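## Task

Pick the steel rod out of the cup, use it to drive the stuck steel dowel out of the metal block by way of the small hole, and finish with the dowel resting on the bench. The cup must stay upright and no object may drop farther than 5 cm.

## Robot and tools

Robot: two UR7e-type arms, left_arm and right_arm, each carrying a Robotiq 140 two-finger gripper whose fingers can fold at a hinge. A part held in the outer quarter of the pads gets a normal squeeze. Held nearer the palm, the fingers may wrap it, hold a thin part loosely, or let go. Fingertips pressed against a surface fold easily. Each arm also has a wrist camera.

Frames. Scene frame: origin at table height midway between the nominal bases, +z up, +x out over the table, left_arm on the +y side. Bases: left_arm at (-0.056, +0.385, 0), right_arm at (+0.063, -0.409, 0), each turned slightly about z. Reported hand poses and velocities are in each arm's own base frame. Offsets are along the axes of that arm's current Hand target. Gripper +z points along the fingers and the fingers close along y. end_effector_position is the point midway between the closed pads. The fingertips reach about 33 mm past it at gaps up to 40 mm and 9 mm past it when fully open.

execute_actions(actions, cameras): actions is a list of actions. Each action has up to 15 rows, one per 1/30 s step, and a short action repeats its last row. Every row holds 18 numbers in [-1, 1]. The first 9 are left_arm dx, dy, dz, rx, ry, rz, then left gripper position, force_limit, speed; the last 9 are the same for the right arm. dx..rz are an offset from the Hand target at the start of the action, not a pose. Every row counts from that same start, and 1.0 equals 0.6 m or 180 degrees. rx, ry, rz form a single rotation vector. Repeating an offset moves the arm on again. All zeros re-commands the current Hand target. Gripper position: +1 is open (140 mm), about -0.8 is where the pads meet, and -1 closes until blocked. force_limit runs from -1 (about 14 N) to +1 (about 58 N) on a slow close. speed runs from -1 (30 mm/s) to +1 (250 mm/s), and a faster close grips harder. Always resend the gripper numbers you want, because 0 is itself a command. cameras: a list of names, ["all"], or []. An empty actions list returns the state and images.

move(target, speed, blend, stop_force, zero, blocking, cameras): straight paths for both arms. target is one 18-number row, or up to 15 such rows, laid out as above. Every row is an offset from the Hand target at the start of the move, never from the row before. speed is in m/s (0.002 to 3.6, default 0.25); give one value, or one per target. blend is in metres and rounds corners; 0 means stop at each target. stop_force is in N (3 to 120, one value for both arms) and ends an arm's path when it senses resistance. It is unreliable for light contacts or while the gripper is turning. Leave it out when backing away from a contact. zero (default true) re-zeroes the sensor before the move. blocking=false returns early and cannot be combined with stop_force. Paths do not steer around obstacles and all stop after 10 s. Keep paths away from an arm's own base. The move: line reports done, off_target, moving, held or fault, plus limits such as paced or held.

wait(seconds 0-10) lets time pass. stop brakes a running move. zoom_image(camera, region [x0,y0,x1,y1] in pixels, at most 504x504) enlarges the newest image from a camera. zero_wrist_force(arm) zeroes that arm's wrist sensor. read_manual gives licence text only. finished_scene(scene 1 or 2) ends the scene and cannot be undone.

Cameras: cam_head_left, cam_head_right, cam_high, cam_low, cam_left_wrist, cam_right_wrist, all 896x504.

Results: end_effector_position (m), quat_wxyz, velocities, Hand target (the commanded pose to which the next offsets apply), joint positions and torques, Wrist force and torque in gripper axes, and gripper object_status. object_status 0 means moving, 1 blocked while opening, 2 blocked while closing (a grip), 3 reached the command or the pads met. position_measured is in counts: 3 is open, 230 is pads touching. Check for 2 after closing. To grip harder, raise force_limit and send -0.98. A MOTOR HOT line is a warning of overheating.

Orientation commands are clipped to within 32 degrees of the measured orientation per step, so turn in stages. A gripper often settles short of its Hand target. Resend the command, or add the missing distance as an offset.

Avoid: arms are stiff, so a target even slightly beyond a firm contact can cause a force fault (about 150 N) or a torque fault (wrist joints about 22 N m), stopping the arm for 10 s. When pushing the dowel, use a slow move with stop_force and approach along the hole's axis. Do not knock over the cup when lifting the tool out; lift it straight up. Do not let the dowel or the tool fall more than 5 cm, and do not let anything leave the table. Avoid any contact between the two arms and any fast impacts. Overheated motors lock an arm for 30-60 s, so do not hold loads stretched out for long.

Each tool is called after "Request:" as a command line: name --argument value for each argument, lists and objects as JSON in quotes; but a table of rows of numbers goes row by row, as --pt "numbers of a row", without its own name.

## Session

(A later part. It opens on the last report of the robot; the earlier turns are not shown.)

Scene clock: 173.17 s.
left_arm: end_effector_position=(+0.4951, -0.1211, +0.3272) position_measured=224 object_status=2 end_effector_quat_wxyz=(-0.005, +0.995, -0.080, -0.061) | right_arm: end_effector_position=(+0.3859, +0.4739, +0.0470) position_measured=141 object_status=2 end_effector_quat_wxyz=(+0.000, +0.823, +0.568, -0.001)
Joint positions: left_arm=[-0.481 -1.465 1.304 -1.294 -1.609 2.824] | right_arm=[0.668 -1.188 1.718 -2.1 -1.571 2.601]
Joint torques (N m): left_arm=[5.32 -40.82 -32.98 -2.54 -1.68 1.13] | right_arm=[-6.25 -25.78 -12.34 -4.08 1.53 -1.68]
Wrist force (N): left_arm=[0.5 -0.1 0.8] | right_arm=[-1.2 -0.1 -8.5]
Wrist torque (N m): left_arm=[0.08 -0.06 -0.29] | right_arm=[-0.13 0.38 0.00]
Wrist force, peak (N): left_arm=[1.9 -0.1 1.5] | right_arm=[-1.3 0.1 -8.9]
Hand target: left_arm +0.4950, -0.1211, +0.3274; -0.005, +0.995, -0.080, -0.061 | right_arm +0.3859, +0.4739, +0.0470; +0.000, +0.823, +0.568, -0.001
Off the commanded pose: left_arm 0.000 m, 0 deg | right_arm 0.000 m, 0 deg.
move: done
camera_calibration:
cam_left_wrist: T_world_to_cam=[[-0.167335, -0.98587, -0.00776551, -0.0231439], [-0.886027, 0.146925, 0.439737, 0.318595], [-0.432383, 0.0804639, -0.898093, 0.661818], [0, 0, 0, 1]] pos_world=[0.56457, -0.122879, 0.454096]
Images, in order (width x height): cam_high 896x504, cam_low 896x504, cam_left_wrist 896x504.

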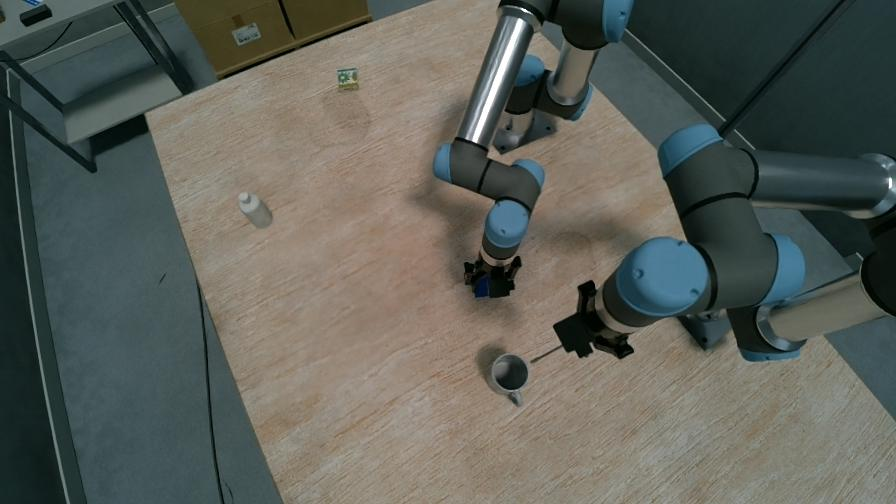

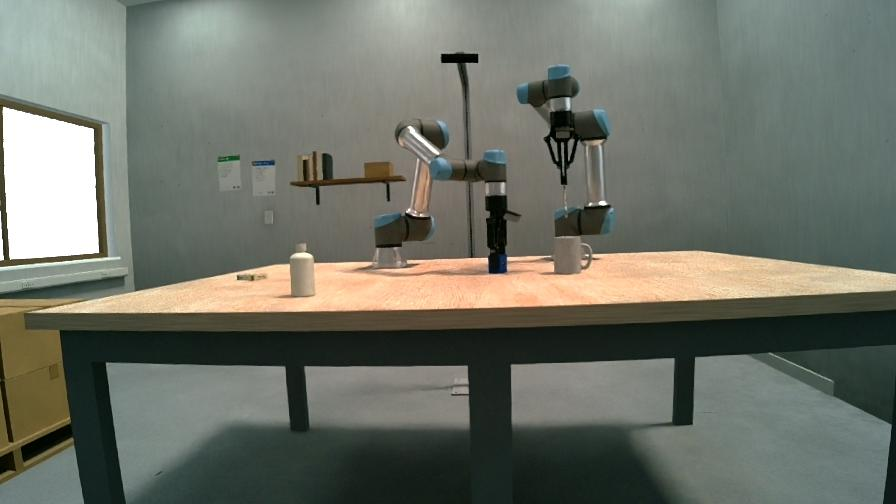

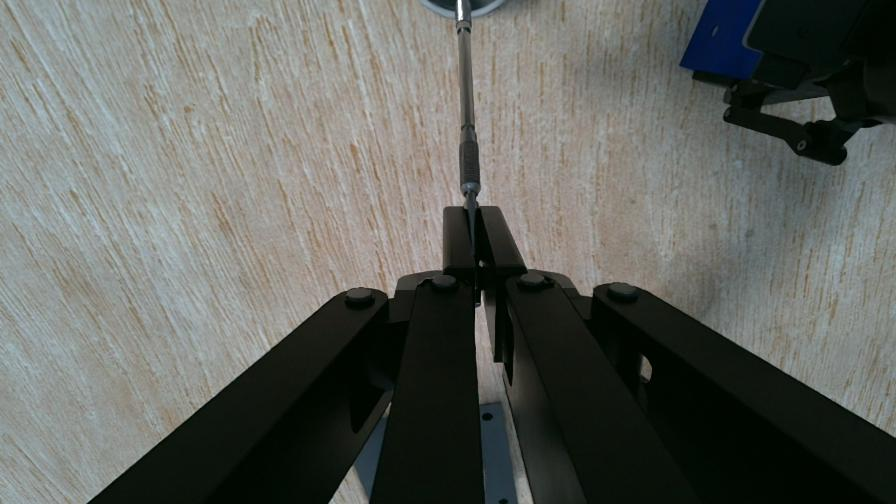

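Request:
move --pt "0 0 0 0 0 0 -1 0 -1 0 0 -0.02 0 0 0 -1 1 -1" --pt "0 0 0 0 0 0 -1 0 -1 0 0 -0.02 0 0 0.8055 -1 1 -1" --pt "0 0 0 0 0 0 -1 0 -1 0 0 0 0 0 0.8055 -1 1 -1" --speed '[0.05,0.35,0.03]' --cameras '["cam_left_wrist","cam_right_wrist","cam_high","cam_low"]'

Scene clock: 199.17 s.
left_arm: end_effector_position=(+0.4950, -0.1211, +0.3274) position_measured=224 object_status=2 end_effector_quat_wxyz=(-0.005, +0.995, -0.080, -0.061) | right_arm: end_effector_position=(+0.3859, +0.4739, +0.0469) position_measured=141 object_status=2 end_effector_quat_wxyz=(+0.001, +0.789, -0.614, +0.000)
Joint positions: left_arm=[-0.48 -1.465 1.304 -1.293 -1.609 2.824] | right_arm=[0.668 -1.188 1.718 -2.101 -1.571 5.131]
Joint torques (N m): left_arm=[7.26 -40.83 -31.97 0.25 -1.85 1.02] | right_arm=[0.23 -31.81 -15.2 1.16 0.73 1.24]
Wrist force (N): left_arm=[0.6 0.0 0.6] | right_arm=[0.5 5.3 -28.8]
Wrist torque (N m): left_arm=[0.11 -0.08 -0.29] | right_arm=[1.03 -0.02 -0.13]
Wrist force, peak (N): left_arm=[0.7 -0.2 0.9] | right_arm=[1.6 9.4 -30.2]
Hand target: left_arm +0.4950, -0.1211, +0.3274; -0.005, +0.995, -0.080, -0.061 | right_arm +0.3859, +0.4739, +0.0470; +0.001, +0.789, -0.614, +0.000
Off the commanded pose: left_arm 0.000 m, 0 deg | right_arm 0.000 m, 0 deg.
move: done
camera_calibration:
cam_left_wrist: T_world_to_cam=[[-0.16729, -0.985878, -0.00771445, -0.0231108], [-0.886132, 0.146925, 0.439526, 0.318604], [-0.432185, 0.0803643, -0.898197, 0.66178], [0, 0, 0, 1]] pos_world=[0.56447, -0.122779, 0.454196]
cam_right_wrist: T_world_to_cam=[[-0.974969, -0.22222, -0.00734696, 0.498064], [-0.21194, 0.918865, 0.332819, -0.363493], [-0.0672082, 0.326046, -0.942962, 0.0549015], [0, 0, 0, 1]] pos_world=[0.412248, 0.426781, 0.176407]
Images, in order (width x height): cam_high 896x504, cam_low 896x504, cam_left_wrist 896x504, cam_right_wrist 896x504.

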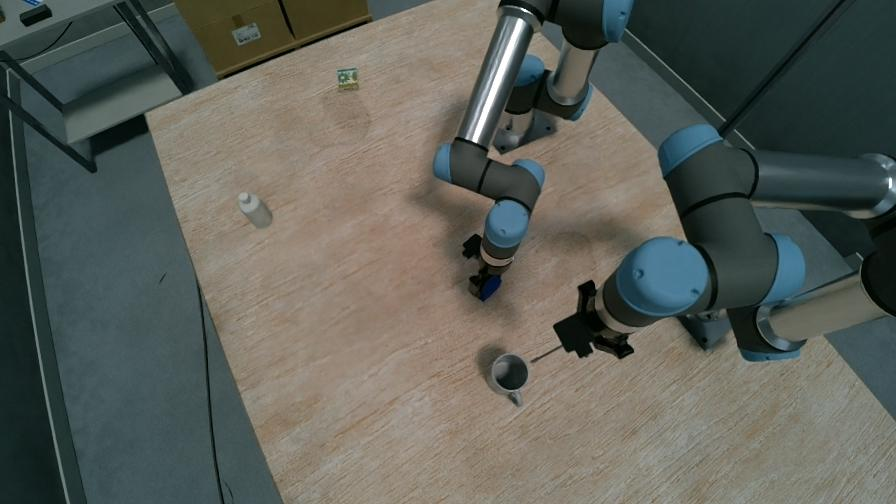

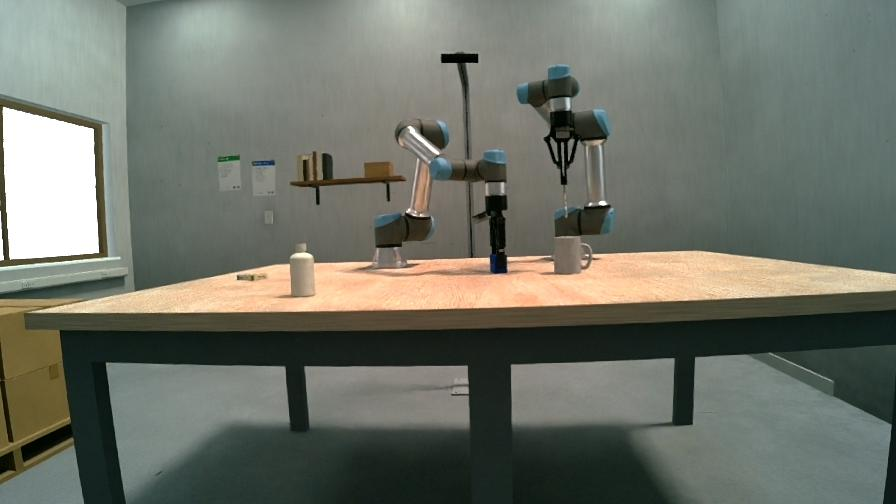

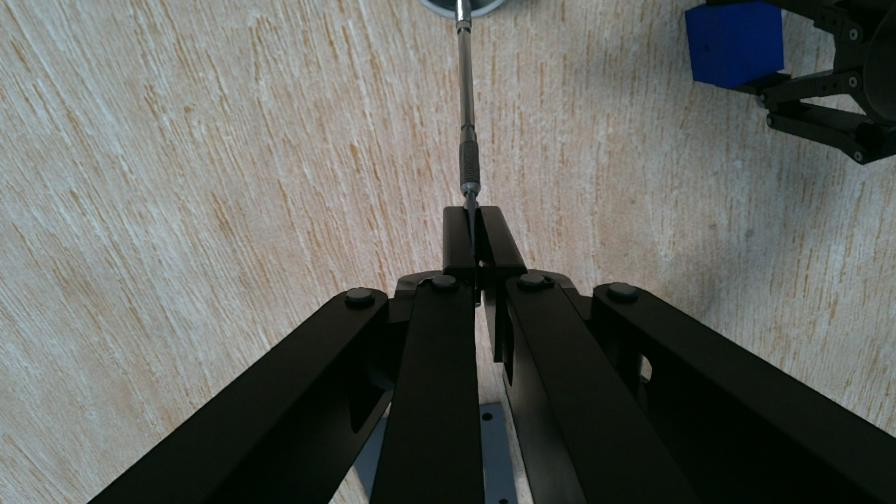

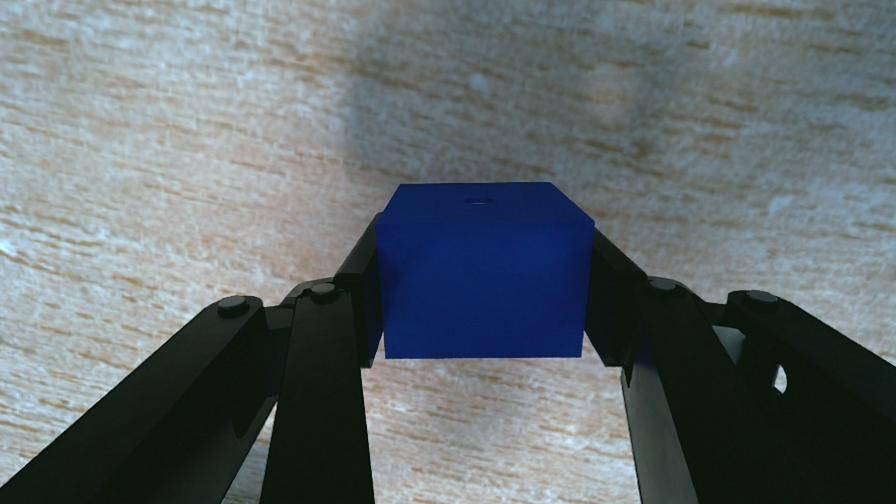

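Request:
zoom_image --camera "cam_left_wrist" --region '[670, 0, 800, 100]'

Request:
zoom_image --camera "cam_right_wrist" --region '[400, 170, 560, 260]'

Scaled by 3.877 from the camera's 896x504 image, which has a finer 1280x720 frame.

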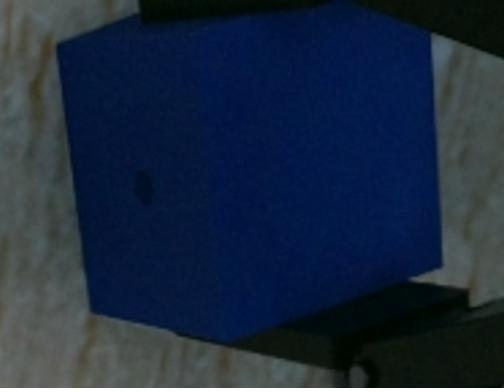

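Scaled by 3.150 from the camera's 896x504 image, which has a finer 1280x720 frame.

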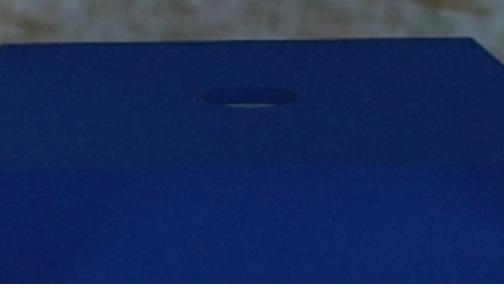

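Request:
move --pt "-0.0348 -0.0527 0.1342 -0.1407 0.2624 0.3813 -1 0 -1 0 0 -0.0012 0 0 0 -1 1 -1" --pt "0.0008 -0.0527 0.4237 -0.1407 0.2624 0.3813 -1 0 -1 0 0 -0.0012 0 0 0 -1 1 -1" --speed 0.3 --blend '[0.03,0]' --cameras '["cam_left_wrist","cam_high"]'

Scene clock: 225.07 s.
left_arm: end_effector_position=(+0.4699, -0.0848, +0.0751) position_measured=224 object_status=2 end_effector_quat_wxyz=(+0.259, +0.701, -0.588, +0.308) | right_arm: end_effector_position=(+0.3859, +0.4739, +0.0477) position_measured=141 object_status=2 end_effector_quat_wxyz=(+0.001, +0.789, -0.614, +0.000)
Joint positions: left_arm=[0.018 -1.352 2.258 -2.646 -2.386 4.482] | right_arm=[0.668 -1.189 1.717 -2.099 -1.571 5.131]
Joint torques (N m): left_arm=[-6.24 -16.71 -16.85 -6.16 -4.03 1.08] | right_arm=[-4.14 -51.14 -36.97 -1.66 2.28 1.59]
Wrist force (N): left_arm=[0.2 0.4 0.4] | right_arm=[-2.6 1.0 4.9]
Wrist torque (N m): left_arm=[0.08 -0.18 -0.06] | right_arm=[0.22 0.51 -0.14]
Wrist force, peak (N): left_arm=[-2.9 0.5 2.9] | right_arm=[-0.2 5.2 -28.6]
Hand target: left_arm +0.4699, -0.0848, +0.0750; +0.259, +0.701, -0.588, +0.309 | right_arm +0.3859, +0.4739, +0.0477; +0.001, +0.789, -0.614, +0.000
Off the commanded pose: left_arm 0.000 m, 0 deg | right_arm 0.000 m, 0 deg.
move: done
camera_calibration:
cam_left_wrist: T_world_to_cam=[[-0.984302, -0.176234, -0.00957872, 0.459144], [-0.150465, 0.86627, -0.476379, 0.185931], [0.092252, -0.46746, -0.879188, 0.127084], [0, 0, 0, 1]] pos_world=[0.468188, -0.0207428, 0.204702]
Images, in order (width x height): cam_high 896x504, cam_left_wrist 896x504.

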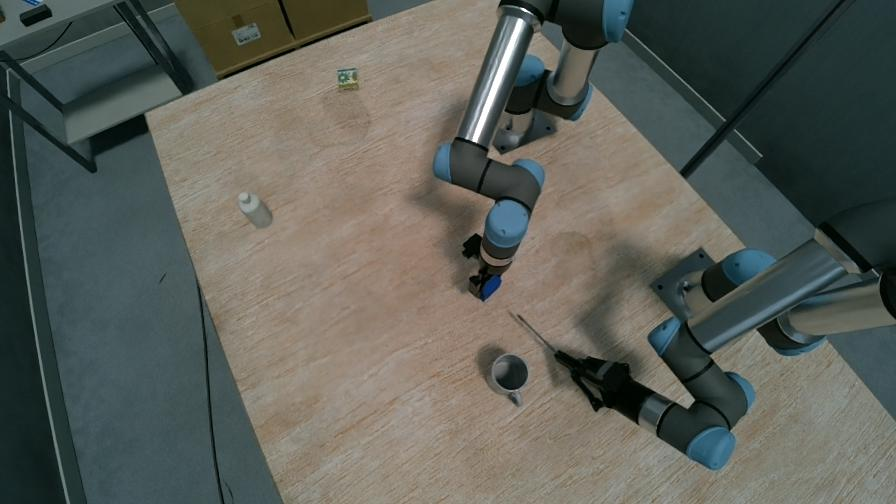

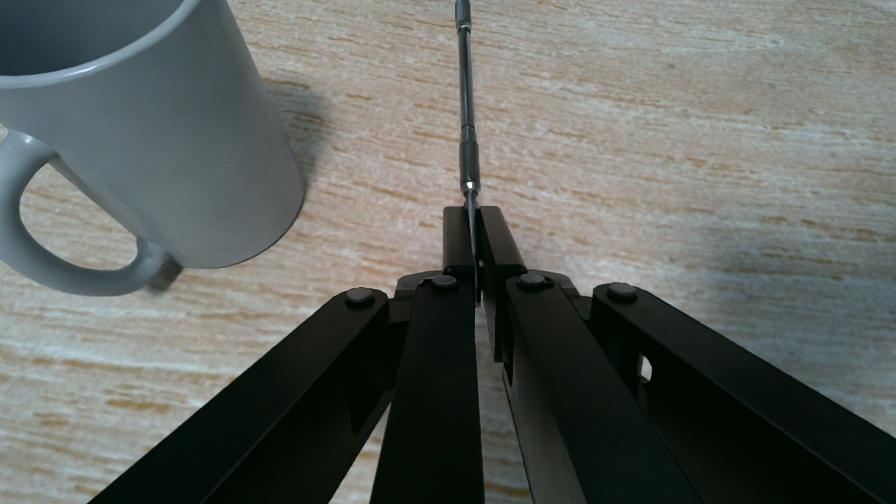

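Request:
move --target '[0,0,0,0,0.15,0,-1,0,-1,0,0,0,0,0,0,-1,1,-1]' --speed 0.3 --cameras '["cam_left_wrist"]'

Request:
zoom_image --camera "cam_left_wrist" --region '[420, 120, 560, 240]'

Scene clock: 283.07 s.
left_arm: end_effector_position=(+0.4699, -0.0847, +0.0750) position_measured=224 object_status=2 end_effector_quat_wxyz=(+0.389, +0.610, -0.511, +0.464) | right_arm: end_effector_position=(+0.3859, +0.4739, +0.0477) position_measured=141 object_status=2 end_effector_quat_wxyz=(+0.001, +0.789, -0.614, +0.000)
Joint positions: left_arm=[0.178 -1.037 2.264 -2.789 -2.871 4.721] | right_arm=[0.668 -1.189 1.717 -2.099 -1.571 5.131]
Joint torques (N m): left_arm=[-12.48 -29.15 -11.54 -5.03 -4.38 -0.55] | right_arm=[1.58 -50.07 -35.4 -2.78 2.02 1.38]
Wrist force (N): left_arm=[0.1 0.7 0.1] | right_arm=[-2.5 1.3 5.1]
Wrist torque (N m): left_arm=[0.00 -0.20 0.02] | right_arm=[0.27 0.51 -0.14]
Wrist force, peak (N): left_arm=[1.2 0.5 0.5] | right_arm=[-2.7 1.0 5.2]
Hand target: left_arm +0.4699, -0.0848, +0.0750; +0.389, +0.610, -0.511, +0.464 | right_arm +0.3859, +0.4739, +0.0477; +0.001, +0.789, -0.614, +0.000
Off the commanded pose: left_arm 0.000 m, 0 deg | right_arm 0.000 m, 0 deg.
move: done
camera_calibration:
cam_left_wrist: T_world_to_cam=[[-0.983535, -0.180555, -0.00763313, 0.458362], [-0.0962471, 0.559101, -0.823494, 0.160404], [0.152953, -0.809201, -0.567274, 0.0462277], [0, 0, 0, 1]] pos_world=[0.459183, 0.0304847, 0.161814]
Images, in order (width x height): cam_left_wrist 896x504.

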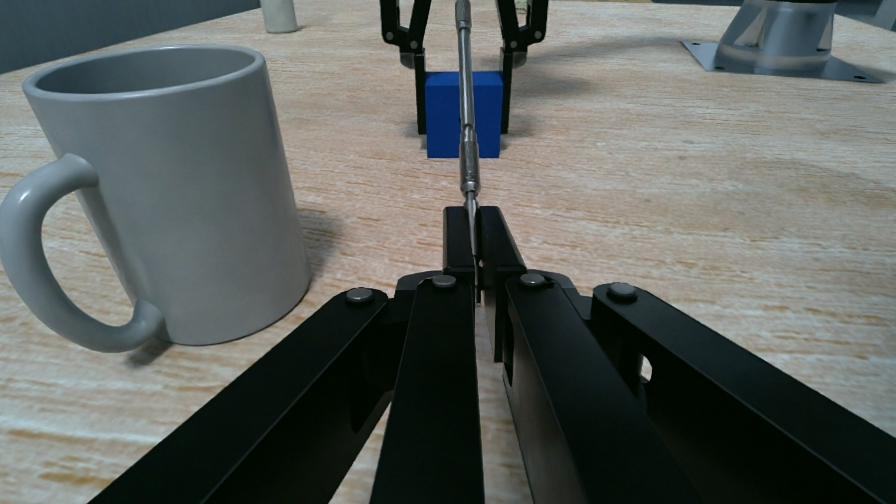

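Scaled by 3.600 from the camera's 896x504 image, which has a finer 1280x720 frame.

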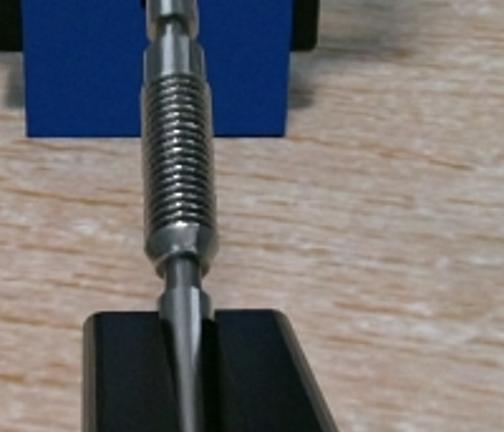

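Request:
execute_actions --actions '[]' --cameras '["cam_left_wrist", "cam_head_left", "cam_head_right"]'

Scene clock: 293.00 s.
left_arm: end_effector_position=(+0.4699, -0.0848, +0.0750) position_measured=224 object_status=2 end_effector_quat_wxyz=(+0.389, +0.610, -0.511, +0.464) | right_arm: end_effector_position=(+0.3859, +0.4739, +0.0477) position_measured=141 object_status=2 end_effector_quat_wxyz=(+0.001, +0.789, -0.614, +0.000)
Joint positions: left_arm=[0.178 -1.037 2.264 -2.789 -2.871 4.721] | right_arm=[0.668 -1.189 1.717 -2.099 -1.571 5.131]
Joint velocities: within noise
Joint torques (N m): left_arm=[-11.97 -24.26 -2.51 -5.64 -4.77 1.23] | right_arm=[4.89 -49.35 -31.97 -3.34 2.34 1.58]
Wrist force (N): left_arm=[0.1 0.7 0.4] | right_arm=[-2.5 1.2 4.7]
Wrist torque (N m): left_arm=[0.00 -0.20 0.02] | right_arm=[0.27 0.51 -0.13]
Wrist force, peak (N): left_arm=[-0.1 1.0 0.3] | right_arm=[-2.7 1.2 5.2]
Hand target: left_arm +0.4699, -0.0848, +0.0750; +0.389, +0.610, -0.511, +0.464 | right_arm +0.3859, +0.4739, +0.0477; +0.001, +0.789, -0.614, +0.000
Tool commands: left_gripper/position=-1.0 left_gripper/force_limit=+0.0 left_gripper/speed=-1.0 right_gripper/position=-1.0 right_gripper/force_limit=+1.0 right_gripper/speed=-1.0
Off the commanded pose: left_arm 0.000 m, 0 deg | right_arm 0.000 m, 0 deg.
camera_calibration:
cam_left_wrist: T_world_to_cam=[[-0.983556, -0.180437, -0.00774538, 0.45827], [-0.0960473, 0.558905, -0.823651, 0.16039], [0.152946, -0.809363, -0.567045, 0.0461331], [0, 0, 0, 1]] pos_world=[0.459083, 0.0303847, 0.161814]
Images, in order (width x height): cam_head_left 896x504, cam_head_right 896x504, cam_left_wrist 896x504.

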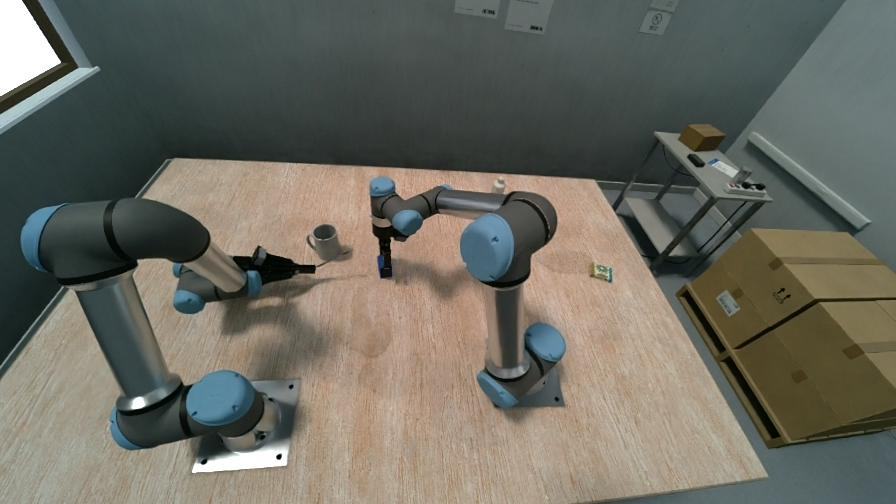

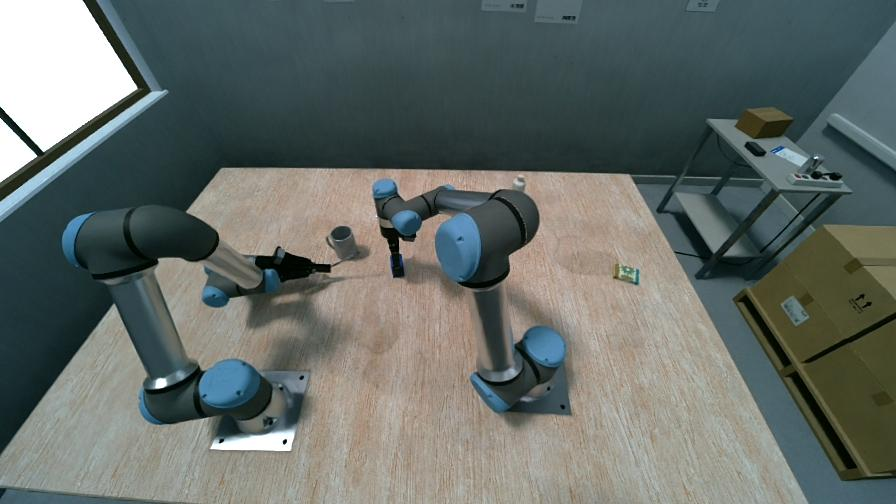

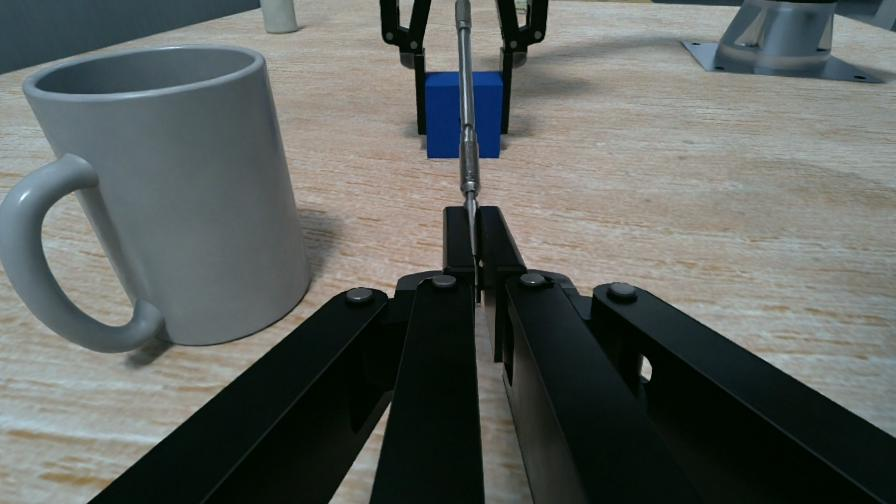

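Request:
move --target '[0, 0.06, 0, 0, 0, 0, -1, 0, -1, 0, 0, 0, 0, 0, 0, -1, 1, -1]' --speed 0.15 --cameras '["cam_left_wrist"]'

Request:
zoom_image --camera "cam_left_wrist" --region '[340, 40, 480, 180]'

Scene clock: 296.87 s.
left_arm: end_effector_position=(+0.4345, -0.0911, +0.0752) position_measured=224 object_status=2 end_effector_quat_wxyz=(+0.389, +0.610, -0.511, +0.464) | right_arm: end_effector_position=(+0.3859, +0.4739, +0.0477) position_measured=141 object_status=2 end_effector_quat_wxyz=(+0.001, +0.789, -0.614, +0.000)
Joint positions: left_arm=[0.178 -1.073 2.361 -2.85 -2.871 4.722] | right_arm=[0.668 -1.189 1.717 -2.099 -1.571 5.131]
Joint torques (N m): left_arm=[6.69 -20.69 -11.9 0.21 -2.36 0.1] | right_arm=[4.4 -46.74 -33.78 -4.62 2.23 1.31]
Wrist force (N): left_arm=[0.1 0.6 0.4] | right_arm=[-2.4 1.0 4.6]
Wrist torque (N m): left_arm=[-0.01 -0.21 0.02] | right_arm=[0.22 0.47 -0.14]
Wrist force, peak (N): left_arm=[0.2 1.9 0.4] | right_arm=[-2.4 1.3 5.4]
Hand target: left_arm +0.4344, -0.0911, +0.0751; +0.389, +0.610, -0.511, +0.464 | right_arm +0.3859, +0.4739, +0.0477; +0.001, +0.789, -0.614, +0.000
Off the commanded pose: left_arm 0.000 m, 0 deg | right_arm 0.000 m, 0 deg.
move: done
camera_calibration:
cam_left_wrist: T_world_to_cam=[[-0.983554, -0.180432, -0.00809916, 0.422373], [-0.095742, 0.558873, -0.823707, 0.160474], [0.15315, -0.809385, -0.566957, 0.0464054], [0, 0, 0, 1]] pos_world=[0.423683, 0.0240847, 0.161915]
Images, in order (width x height): cam_left_wrist 896x504.

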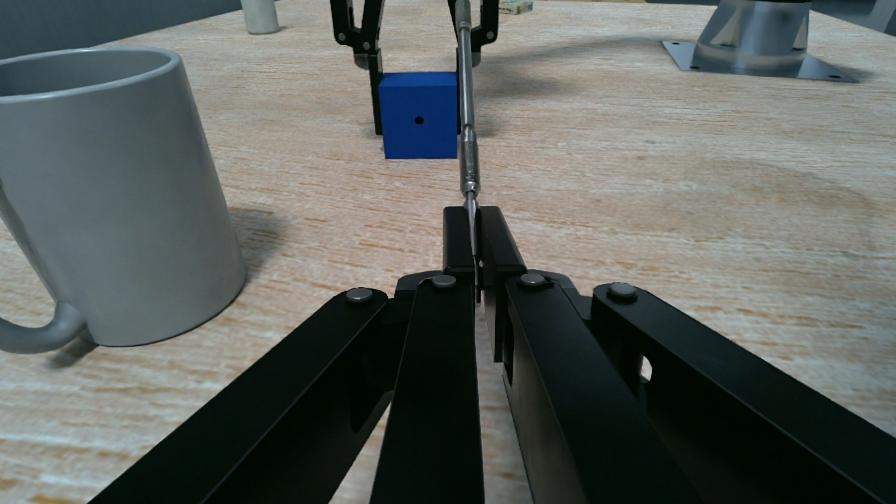

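Scaled by 3.600 from the camera's 896x504 image, which has a finer 1280x720 frame.

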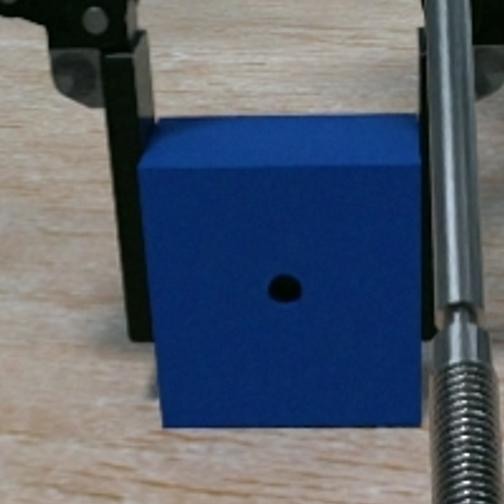

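Request:
move --pt "-0.0732 0 -0.1235 0 -0.1778 0 -1 0 -1 0 0 0 0 0 0 -1 1 -1" --pt "-0.0735 0 -0.0953 0 -0.4139 0 -1 0 -1 0 0 0 0 0 0 -1 1 -1" --speed '[0.25, 0.1]' --blend '[0.01, 0]' --cameras '["cam_left_wrist", "cam_low"]'

Scene clock: 386.47 s.
left_arm: end_effector_position=(+0.4228, -0.0253, +0.0478) position_measured=224 object_status=2 end_effector_quat_wxyz=(+0.000, +0.766, -0.643, +0.000) | right_arm: end_effector_position=(+0.3859, +0.4739, +0.0477) position_measured=141 object_status=2 end_effector_quat_wxyz=(+0.001, +0.789, -0.614, +0.000)
Joint positions: left_arm=[-0.38 -1.61 2.231 -2.191 -1.571 4.157] | right_arm=[0.668 -1.189 1.717 -2.099 -1.571 5.131]
Joint torques (N m): left_arm=[9.23 -24.42 -11.72 -5.34 -1.12 1.12] | right_arm=[4.12 -42.11 -27.94 -4.95 2.36 1.41]
Wrist force (N): left_arm=[0.6 0.3 -0.9] | right_arm=[-2.6 0.9 4.9]
Wrist torque (N m): left_arm=[0.11 0.16 -0.19] | right_arm=[0.20 0.52 -0.14]
Wrist force, peak (N): left_arm=[1.5 -0.1 -1.6] | right_arm=[-2.6 1.2 5.4]
Hand target: left_arm +0.4228, -0.0252, +0.0478; +0.000, +0.766, -0.642, +0.000 | right_arm +0.3859, +0.4739, +0.0477; +0.001, +0.789, -0.614, +0.000
Off the commanded pose: left_arm 0.000 m, 0 deg | right_arm 0.000 m, 0 deg.
move: done
camera_calibration:
cam_left_wrist: T_world_to_cam=[[-0.985703, -0.168314, -0.00773048, 0.42369], [-0.161591, 0.931341, 0.326331, 0.0822715], [-0.0477264, 0.322914, -0.945224, 0.217583], [0, 0, 0, 1]] pos_world=[0.441311, -0.0755706, 0.182093]
Images, in order (width x height): cam_low 896x504, cam_left_wrist 896x504.

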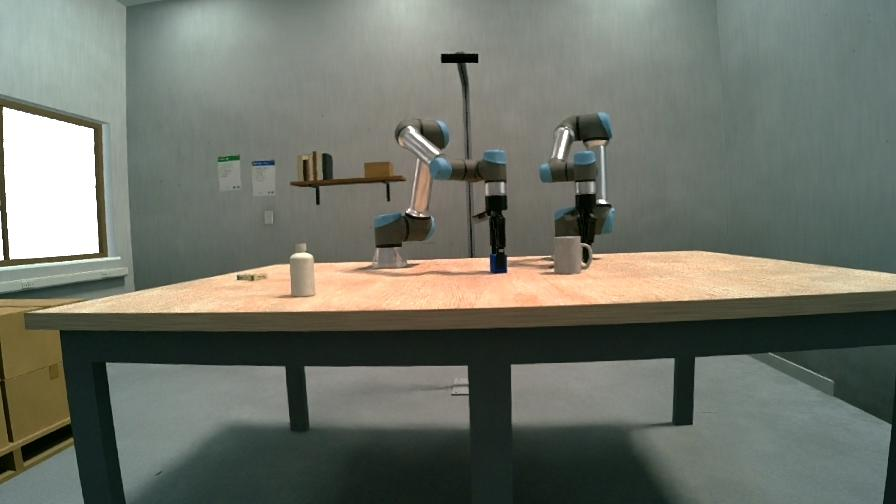

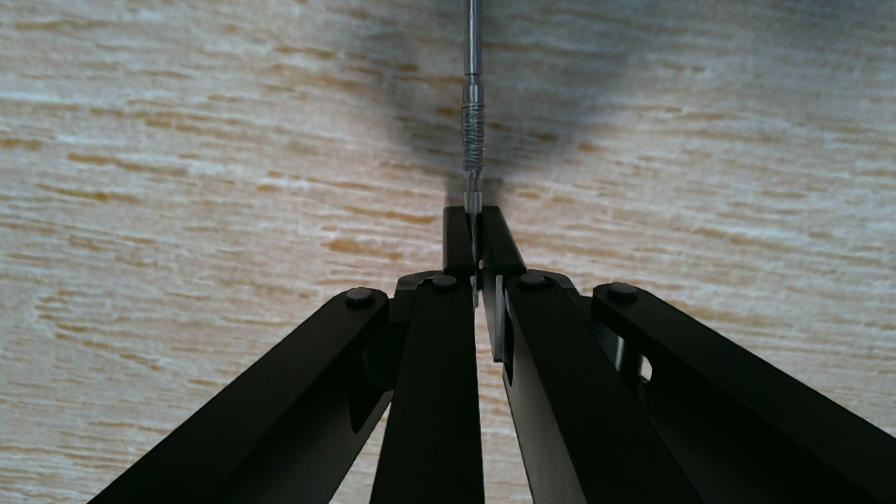

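Request:
move --target '[0, 0, 0.025, 0, 0, 0, -1, 0, -1, 0, 0, 0, 0, 0, 0, -1, 1, -1]' --speed 0.012 --stop_force 4

Scene clock: 390.53 s.
left_arm: end_effector_position=(+0.4227, -0.0252, +0.0346) position_measured=224 object_status=2 end_effector_quat_wxyz=(+0.000, +0.766, -0.642, +0.000) | right_arm: end_effector_position=(+0.3859, +0.4739, +0.0477) position_measured=141 object_status=2 end_effector_quat_wxyz=(+0.001, +0.789, -0.614, +0.000)
Joint positions: left_arm=[-0.38 -1.586 2.25 -2.235 -1.571 4.157] | right_arm=[0.668 -1.189 1.717 -2.099 -1.571 5.131]
Joint torques (N m): left_arm=[3.3 -27.72 -24.83 0.31 0.83 -0.45] | right_arm=[5.18 -41.69 -25.47 -4.96 2.37 1.47]
Wrist force (N): left_arm=[-0.3 2.1 -9.2] | right_arm=[-2.5 1.1 4.7]
Wrist torque (N m): left_arm=[0.15 0.21 -0.22] | right_arm=[0.23 0.49 -0.14]
Wrist force, peak (N): left_arm=[-9.2 16.6 -52.7] | right_arm=[-2.8 0.9 5.4]
Hand target: left_arm +0.4228, -0.0252, +0.0346; +0.000, +0.766, -0.642, +0.000 (not the last commanded pose) | right_arm +0.3859, +0.4739, +0.0477; +0.001, +0.789, -0.614, +0.000
Off the commanded pose: left_arm 0.002 m, 0 deg | right_arm 0.000 m, 0 deg.
move: contact (left_arm)

Request:
move --pt "0 0 -0.0017 0 0 0 -1 0 -1 0 0 0 0 0 0 -1 1 -1" --pt "0 0 -0.0017 0 0 0 -0.4 0 -1 0 0 0 0 0 0 -1 1 -1" --speed 0.03 --cameras '["cam_left_wrist"]'

Scene clock: 394.30 s.
left_arm: end_effector_position=(+0.4228, -0.0252, +0.0356) position_measured=179 object_status=0 end_effector_quat_wxyz=(+0.000, +0.766, -0.642, +0.000) | right_arm: end_effector_position=(+0.3859, +0.4739, +0.0477) position_measured=141 object_status=2 end_effector_quat_wxyz=(+0.001, +0.789, -0.614, +0.000)
Joint positions: left_arm=[-0.38 -1.588 2.249 -2.231 -1.571 4.157] | right_arm=[0.668 -1.189 1.717 -2.099 -1.571 5.131]
Joint torques (N m): left_arm=[-5.33 -20.37 -20.33 -5.63 1.03 -0.36] | right_arm=[4.78 -41.69 -25.25 -4.73 2.27 1.36]
Wrist force (N): left_arm=[0.5 0.0 0.9] | right_arm=[-2.5 0.9 5.1]
Wrist torque (N m): left_arm=[0.11 -0.07 -0.22] | right_arm=[0.21 0.51 -0.13]
Wrist force, peak (N): left_arm=[0.0 1.9 -9.2] | right_arm=[-3.0 1.0 5.0]
Hand target: left_arm +0.4228, -0.0252, +0.0356; +0.000, +0.766, -0.642, +0.000 | right_arm +0.3859, +0.4739, +0.0477; +0.001, +0.789, -0.614, +0.000
Off the commanded pose: left_arm 0.000 m, 0 deg | right_arm 0.000 m, 0 deg.
move: done
camera_calibration:
cam_left_wrist: T_world_to_cam=[[-0.985674, -0.168475, -0.00790971, 0.423601], [-0.161797, 0.93128, 0.326404, 0.0863266], [-0.0476248, 0.323007, -0.945197, 0.206009], [0, 0, 0, 1]] pos_world=[0.441311, -0.0755705, 0.169893]
Images, in order (width x height): cam_left_wrist 896x504.

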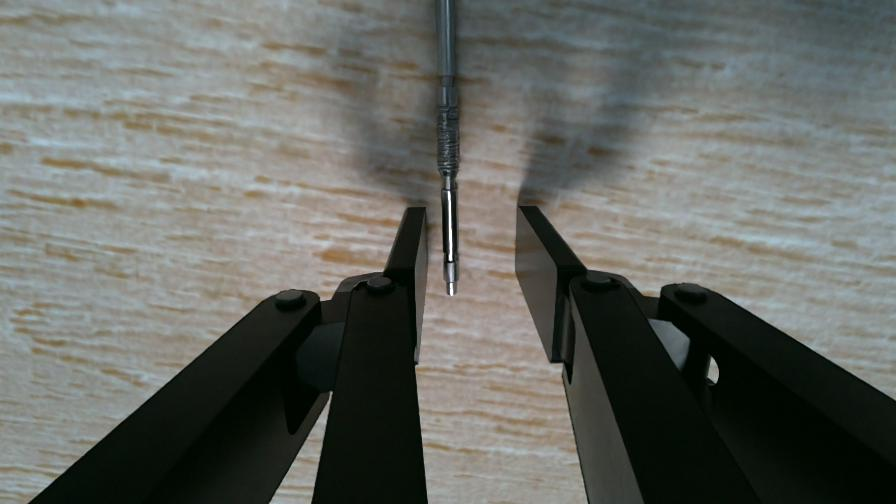

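Request:
move --pt "0 0 -0.05 0 0 0 -0.4 0 -1 0 0 0 0 0 0 -1 1 -1" --pt "0.04 -0.008 -0.06 0 0 -0.5 -0.4 0 -1 0 0 0 0 0 0 -1 1 -1" --pt "0.0783 -0.0167 -0.04 0 0 0.9933 -0.4 0 -1 0 0 0 0 0 0 -1 1 -1" --speed '[0.15, 0.5, 0.5]' --blend '[0.01, 0.02, 0]' --cameras '["cam_left_wrist"]'

Scene clock: 408.30 s.
left_arm: end_effector_position=(+0.4409, -0.0698, +0.0596) position_measured=179 object_status=3 end_effector_quat_wxyz=(+0.000, +0.634, +0.773, +0.000) end_effector_velocity=(+0.000, +0.000, +0.000) end_effector_angular_velocity=(-0.001, +0.001, +0.005) | right_arm: end_effector_position=(+0.3859, +0.4739, +0.0477) position_measured=141 object_status=2 end_effector_quat_wxyz=(+0.001, +0.789, -0.614, +0.000)
Joint positions: left_arm=[-0.46 -1.572 2.158 -2.156 -1.571 0.914] | right_arm=[0.668 -1.189 1.717 -2.099 -1.571 5.131]
Joint velocities: left_arm=[0 0 0 0 -0.001 -0.005] | right_arm=[within noise]
Joint torques (N m): left_arm=[2.57 -28.08 -13.94 -2.23 -1.17 -0.91] | right_arm=[5.51 -37.82 -20.3 -5.04 2.27 1.24]
Wrist force (N): left_arm=[0.6 0.1 0.7] | right_arm=[-2.6 1.2 4.8]
Wrist torque (N m): left_arm=[0.12 -0.07 -0.23] | right_arm=[0.26 0.52 -0.13]
Wrist force, peak (N): left_arm=[0.3 0.4 3.1] | right_arm=[-2.8 1.3 5.2]
Hand target: left_arm +0.4408, -0.0697, +0.0596; +0.000, +0.634, +0.773, +0.000 | right_arm +0.3859, +0.4739, +0.0477; +0.001, +0.789, -0.614, +0.000
Off the commanded pose: left_arm 0.000 m, 0 deg | right_arm 0.000 m, 0 deg.
move: done
camera_calibration:
cam_left_wrist: T_world_to_cam=[[0.981967, 0.188875, -0.00813493, -0.408351], [0.181165, -0.927838, 0.32603, -0.158039], [0.054031, -0.321624, -0.945325, 0.154116], [0, 0, 0, 1]] pos_world=[0.421292, -0.0199401, 0.193893]
Images, in order (width x height): cam_left_wrist 896x504.

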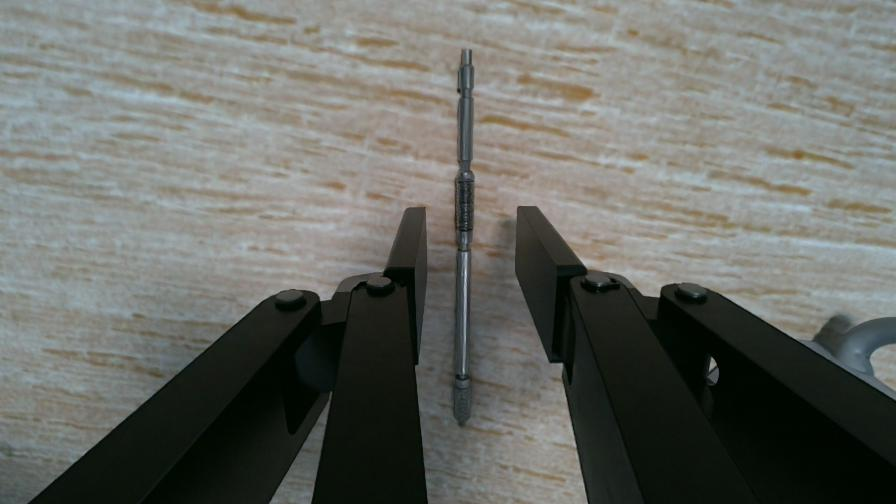

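Request:
zoom_image --camera "cam_left_wrist" --region '[410, 40, 520, 250]'

Request:
zoom_image --camera "cam_left_wrist" --region '[410, 340, 520, 440]'

Scaled by 2.400 from the camera's 896x504 image, which has a finer 1280x720 frame.

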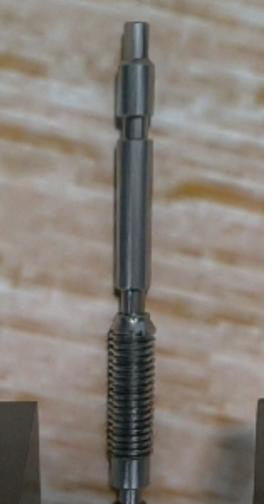

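Scaled by 4.582 from the camera's 896x504 image, which has a finer 1280x720 frame.

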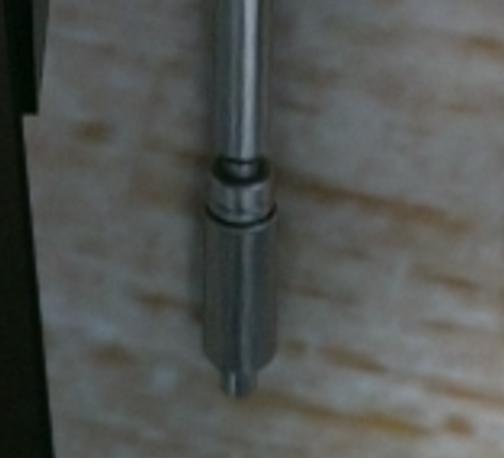

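Request:
move --target '[0, -0.0047, 0.036, 0, 0, 0, -0.4, 0, -1, 0, 0, 0, 0, 0, 0, -1, 1, -1]' --speed 0.06

Request:
move --target '[0, 0, 0.006, 0, 0, 0, -0.4, 0, -1, 0, 0, 0, 0, 0, 0, -1, 1, -1]' --speed 0.008 --stop_force 3 --cameras '["cam_left_wrist"]'

Scene clock: 415.93 s.
left_arm: end_effector_position=(+0.4380, -0.0703, +0.0379) position_measured=179 object_status=3 end_effector_quat_wxyz=(+0.000, +0.634, +0.773, +0.000) | right_arm: end_effector_position=(+0.3859, +0.4739, +0.0477) position_measured=141 object_status=2 end_effector_quat_wxyz=(+0.001, +0.789, -0.614, +0.000)
Joint positions: left_arm=[-0.464 -1.542 2.195 -2.223 -1.571 0.91] | right_arm=[0.668 -1.189 1.717 -2.099 -1.571 5.131]
Joint torques (N m): left_arm=[-4.06 -34.38 -28.62 0.26 -0.89 0.59] | right_arm=[4.45 -35.82 -20.96 -4.96 2.22 1.6]
Wrist force (N): left_arm=[0.5 0.2 0.8] | right_arm=[-2.5 0.9 4.9]
Wrist torque (N m): left_arm=[0.14 -0.05 -0.24] | right_arm=[0.19 0.49 -0.13]
Wrist force, peak (N): left_arm=[0.5 0.1 1.5] | right_arm=[-2.5 1.1 5.4]
Hand target: left_arm +0.4380, -0.0703, +0.0380; +0.000, +0.634, +0.773, +0.000 | right_arm +0.3859, +0.4739, +0.0477; +0.001, +0.789, -0.614, +0.000
Off the commanded pose: left_arm 0.000 m, 0 deg | right_arm 0.000 m, 0 deg.
move: done

Scene clock: 417.10 s.
left_arm: end_effector_position=(+0.4380, -0.0703, +0.0343) position_measured=179 object_status=3 end_effector_quat_wxyz=(+0.000, +0.634, +0.773, +0.000) | right_arm: end_effector_position=(+0.3859, +0.4739, +0.0477) position_measured=141 object_status=2 end_effector_quat_wxyz=(+0.001, +0.789, -0.614, +0.000)
Joint positions: left_arm=[-0.464 -1.536 2.2 -2.235 -1.571 0.91] | right_arm=[0.668 -1.189 1.717 -2.099 -1.571 5.131]
Joint torques (N m): left_arm=[4.45 -29.06 -28.36 0.05 -0.1 1.16] | right_arm=[5.21 -35.24 -21.3 -5.15 2.18 1.27]
Wrist force (N): left_arm=[0.6 0.2 0.9] | right_arm=[-2.4 1.3 4.8]
Wrist torque (N m): left_arm=[0.14 -0.08 -0.24] | right_arm=[0.28 0.48 -0.14]
Wrist force, peak (N): left_arm=[0.5 0.2 0.9] | right_arm=[-2.7 1.1 5.2]
Hand target: left_arm +0.4380, -0.0703, +0.0344; +0.000, +0.634, +0.773, +0.000 | right_arm +0.3859, +0.4739, +0.0477; +0.001, +0.789, -0.614, +0.000
Off the commanded pose: left_arm 0.000 m, 0 deg | right_arm 0.000 m, 0 deg.
move: done
camera_calibration:
cam_left_wrist: T_world_to_cam=[[0.981898, 0.189225, -0.00836239, -0.405638], [0.181569, -0.927765, 0.326013, -0.149945], [0.0539314, -0.32163, -0.945328, 0.130326], [0, 0, 0, 1]] pos_world=[0.418492, -0.0204403, 0.168693]
Images, in order (width x height): cam_left_wrist 896x504.

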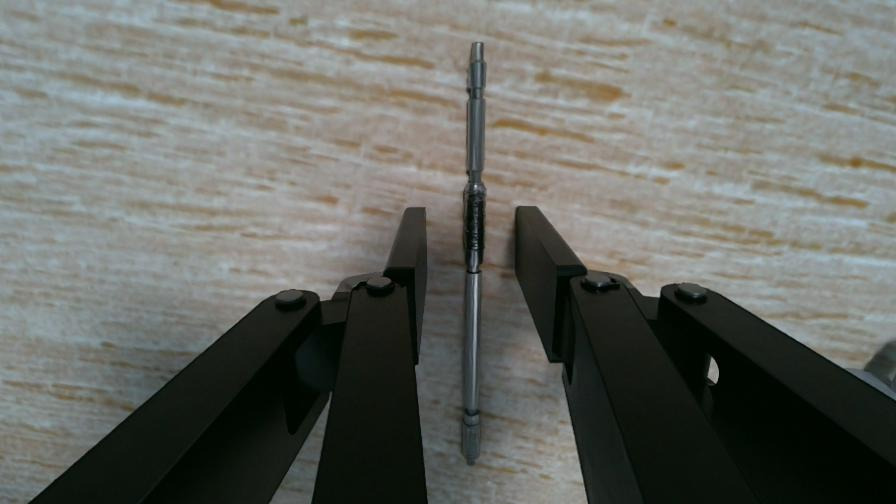

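Request:
move --pt "0 0 -0.0006 0 0 0 -0.4 0 -1 0 0 0 0 0 0 -1 1 -1" --pt "0 0 -0.0006 0 0 0 -1 0 -1 0 0 0 0 0 0 -1 1 -1" --speed 0.03 --cameras '["cam_left_wrist"]'

Scene clock: 421.27 s.
left_arm: end_effector_position=(+0.4380, -0.0703, +0.0347) position_measured=222 object_status=0 end_effector_quat_wxyz=(+0.000, +0.634, +0.773, +0.000) | right_arm: end_effector_position=(+0.3859, +0.4739, +0.0477) position_measured=141 object_status=2 end_effector_quat_wxyz=(+0.001, +0.789, -0.614, +0.000)
Joint positions: left_arm=[-0.464 -1.537 2.2 -2.233 -1.571 0.91] | right_arm=[0.668 -1.189 1.717 -2.099 -1.571 5.131]
Joint torques (N m): left_arm=[3.85 -30.88 -24.62 -1.86 1.21 1.22] | right_arm=[5.77 -35.06 -21.5 -4.93 2.52 1.45]
Wrist force (N): left_arm=[1.1 -1.5 -6.5] | right_arm=[-2.8 1.0 5.0]
Wrist torque (N m): left_arm=[0.13 0.01 -0.25] | right_arm=[0.21 0.55 -0.14]
Wrist force, peak (N): left_arm=[1.1 -1.5 -6.7] | right_arm=[-2.7 1.0 5.2]
Hand target: left_arm +0.4380, -0.0703, +0.0347; +0.000, +0.634, +0.773, +0.000 | right_arm +0.3859, +0.4739, +0.0477; +0.001, +0.789, -0.614, +0.000
Off the commanded pose: left_arm 0.000 m, 0 deg | right_arm 0.000 m, 0 deg.
move: done
camera_calibration:
cam_left_wrist: T_world_to_cam=[[0.981911, 0.189166, -0.00823754, -0.405662], [0.181472, -0.927778, 0.32603, -0.150038], [0.0540311, -0.321627, -0.945324, 0.130662], [0, 0, 0, 1]] pos_world=[0.418492, -0.0204402, 0.169093]
Images, in order (width x height): cam_left_wrist 896x504.

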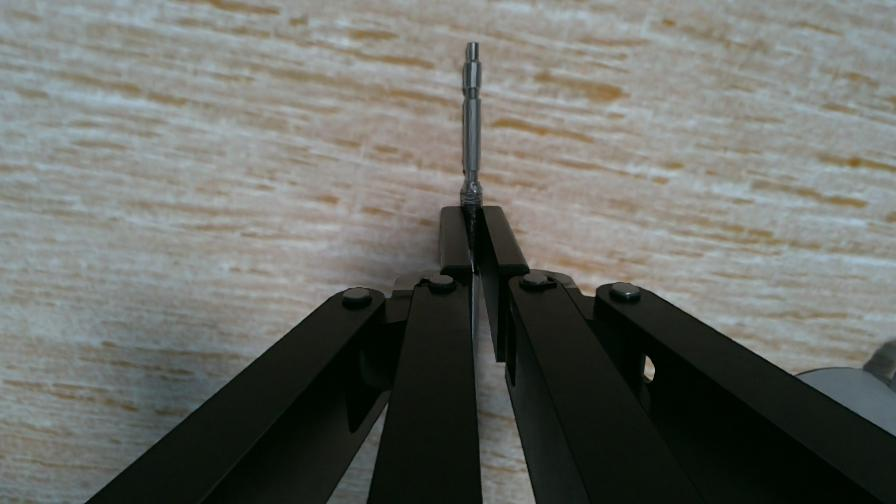

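Request:
move --pt "0 0 -0.0133 0 0 0 -1 0 -1 0 0 0 0 0 0 -1 1 -1" --pt "-0.0352 0 -0.0047 0 0.25 0 -1 0 -1 0 0 0 0 0 0 -1 1 -1" --speed '[0.05, 0.12]' --blend '[0.002, 0]' --cameras '["cam_left_wrist"]'

Scene clock: 430.87 s.
left_arm: end_effector_position=(+0.4413, -0.0863, +0.0388) position_measured=222 object_status=2 end_effector_quat_wxyz=(-0.230, +0.606, +0.738, +0.189) | right_arm: end_effector_position=(+0.3859, +0.4739, +0.0477) position_measured=141 object_status=2 end_effector_quat_wxyz=(+0.001, +0.789, -0.614, +0.000)
Joint positions: left_arm=[-0.748 -1.289 1.906 -1.679 -1.231 0.538] | right_arm=[0.668 -1.189 1.717 -2.099 -1.571 5.131]
Joint torques (N m): left_arm=[5.37 -42.79 -11.49 -4.12 -0.62 1] | right_arm=[4.28 -33.78 -21.81 -4.93 2.55 1.51]
Wrist force (N): left_arm=[0.8 0.1 0.6] | right_arm=[-2.5 1.1 5.2]
Wrist torque (N m): left_arm=[0.06 -0.21 -0.01] | right_arm=[0.24 0.50 -0.14]
Wrist force, peak (N): left_arm=[1.1 -1.2 -7.0] | right_arm=[-3.1 1.0 5.1]
Hand target: left_arm +0.4412, -0.0862, +0.0388; -0.230, +0.606, +0.738, +0.189 (not the last commanded pose) | right_arm +0.3859, +0.4739, +0.0477; +0.001, +0.789, -0.614, +0.000
Off the commanded pose: left_arm 0.005 m, 10 deg | right_arm 0.000 m, 0 deg.
move: held (left_arm; a check stopped the path); path passed 1 of 2 targets; limits=held
pose unreachable (left arm): on one or more control steps of this call, first in action 0 (counted from 0), this arm could not follow its commanded pose, so it was not sent that pose on those steps. It may still have moved: this result reports where it is.
cause: moving toward the commanded pose would bring a part of the arm too close to another arm (a part of this arm just beyond joint 5 (wrist 2) and a part of the right arm just beyond its joint 5 (wrist 2), 9 mm apart when this arm was first held).
camera_calibration:
cam_left_wrist: T_world_to_cam=[[0.980912, 0.194195, -0.00998052, -0.404787], [0.18448, -0.945609, -0.267937, -0.146631], [-0.0614698, 0.260982, -0.963385, 0.231024], [0, 0, 0, 1]] pos_world=[0.438312, -0.120341, 0.179237]
Images, in order (width x height): cam_left_wrist 896x504.

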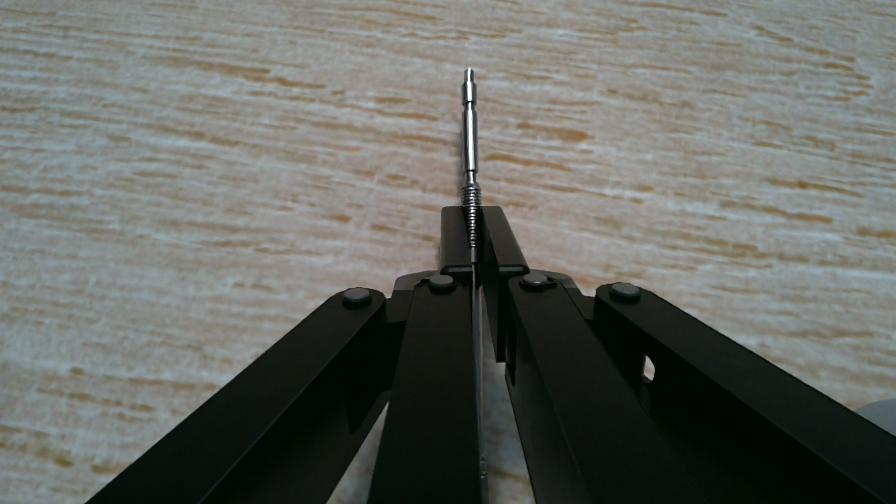

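Request:
move --target '[0.1358, 0, -0.1088, 0, -0.1922, 0, -1, 0, -1, 0, 0, 0, 0, 0, 0, -1, 1, -1]' --speed 0.25

Scene clock: 440.10 s.
left_arm: end_effector_position=(+0.4354, -0.0567, +0.1387) position_measured=222 object_status=2 end_effector_quat_wxyz=(+0.000, +0.634, +0.773, +0.000) | right_arm: end_effector_position=(+0.3859, +0.4739, +0.0477) position_measured=141 object_status=2 end_effector_quat_wxyz=(+0.001, +0.789, -0.614, +0.000)
Joint positions: left_arm=[-0.438 -1.688 2.039 -1.922 -1.571 0.937] | right_arm=[0.668 -1.189 1.717 -2.099 -1.571 5.131]
Joint torques (N m): left_arm=[1.59 -16.89 -31.64 0.03 -1.37 1.1] | right_arm=[4.85 -35.12 -22.2 -5.01 2.04 1.44]
Wrist force (N): left_arm=[0.5 0.1 1.2] | right_arm=[-2.6 1.1 5.0]
Wrist torque (N m): left_arm=[0.14 -0.07 -0.34] | right_arm=[0.23 0.51 -0.14]
Wrist force, peak (N): left_arm=[-1.9 0.3 1.7] | right_arm=[-2.7 1.1 5.3]
Hand target: left_arm +0.4354, -0.0568, +0.1388; +0.000, +0.635, +0.773, +0.000 | right_arm +0.3859, +0.4739, +0.0477; +0.001, +0.789, -0.614, +0.000
Off the commanded pose: left_arm 0.000 m, 0 deg | right_arm 0.000 m, 0 deg.
move: done


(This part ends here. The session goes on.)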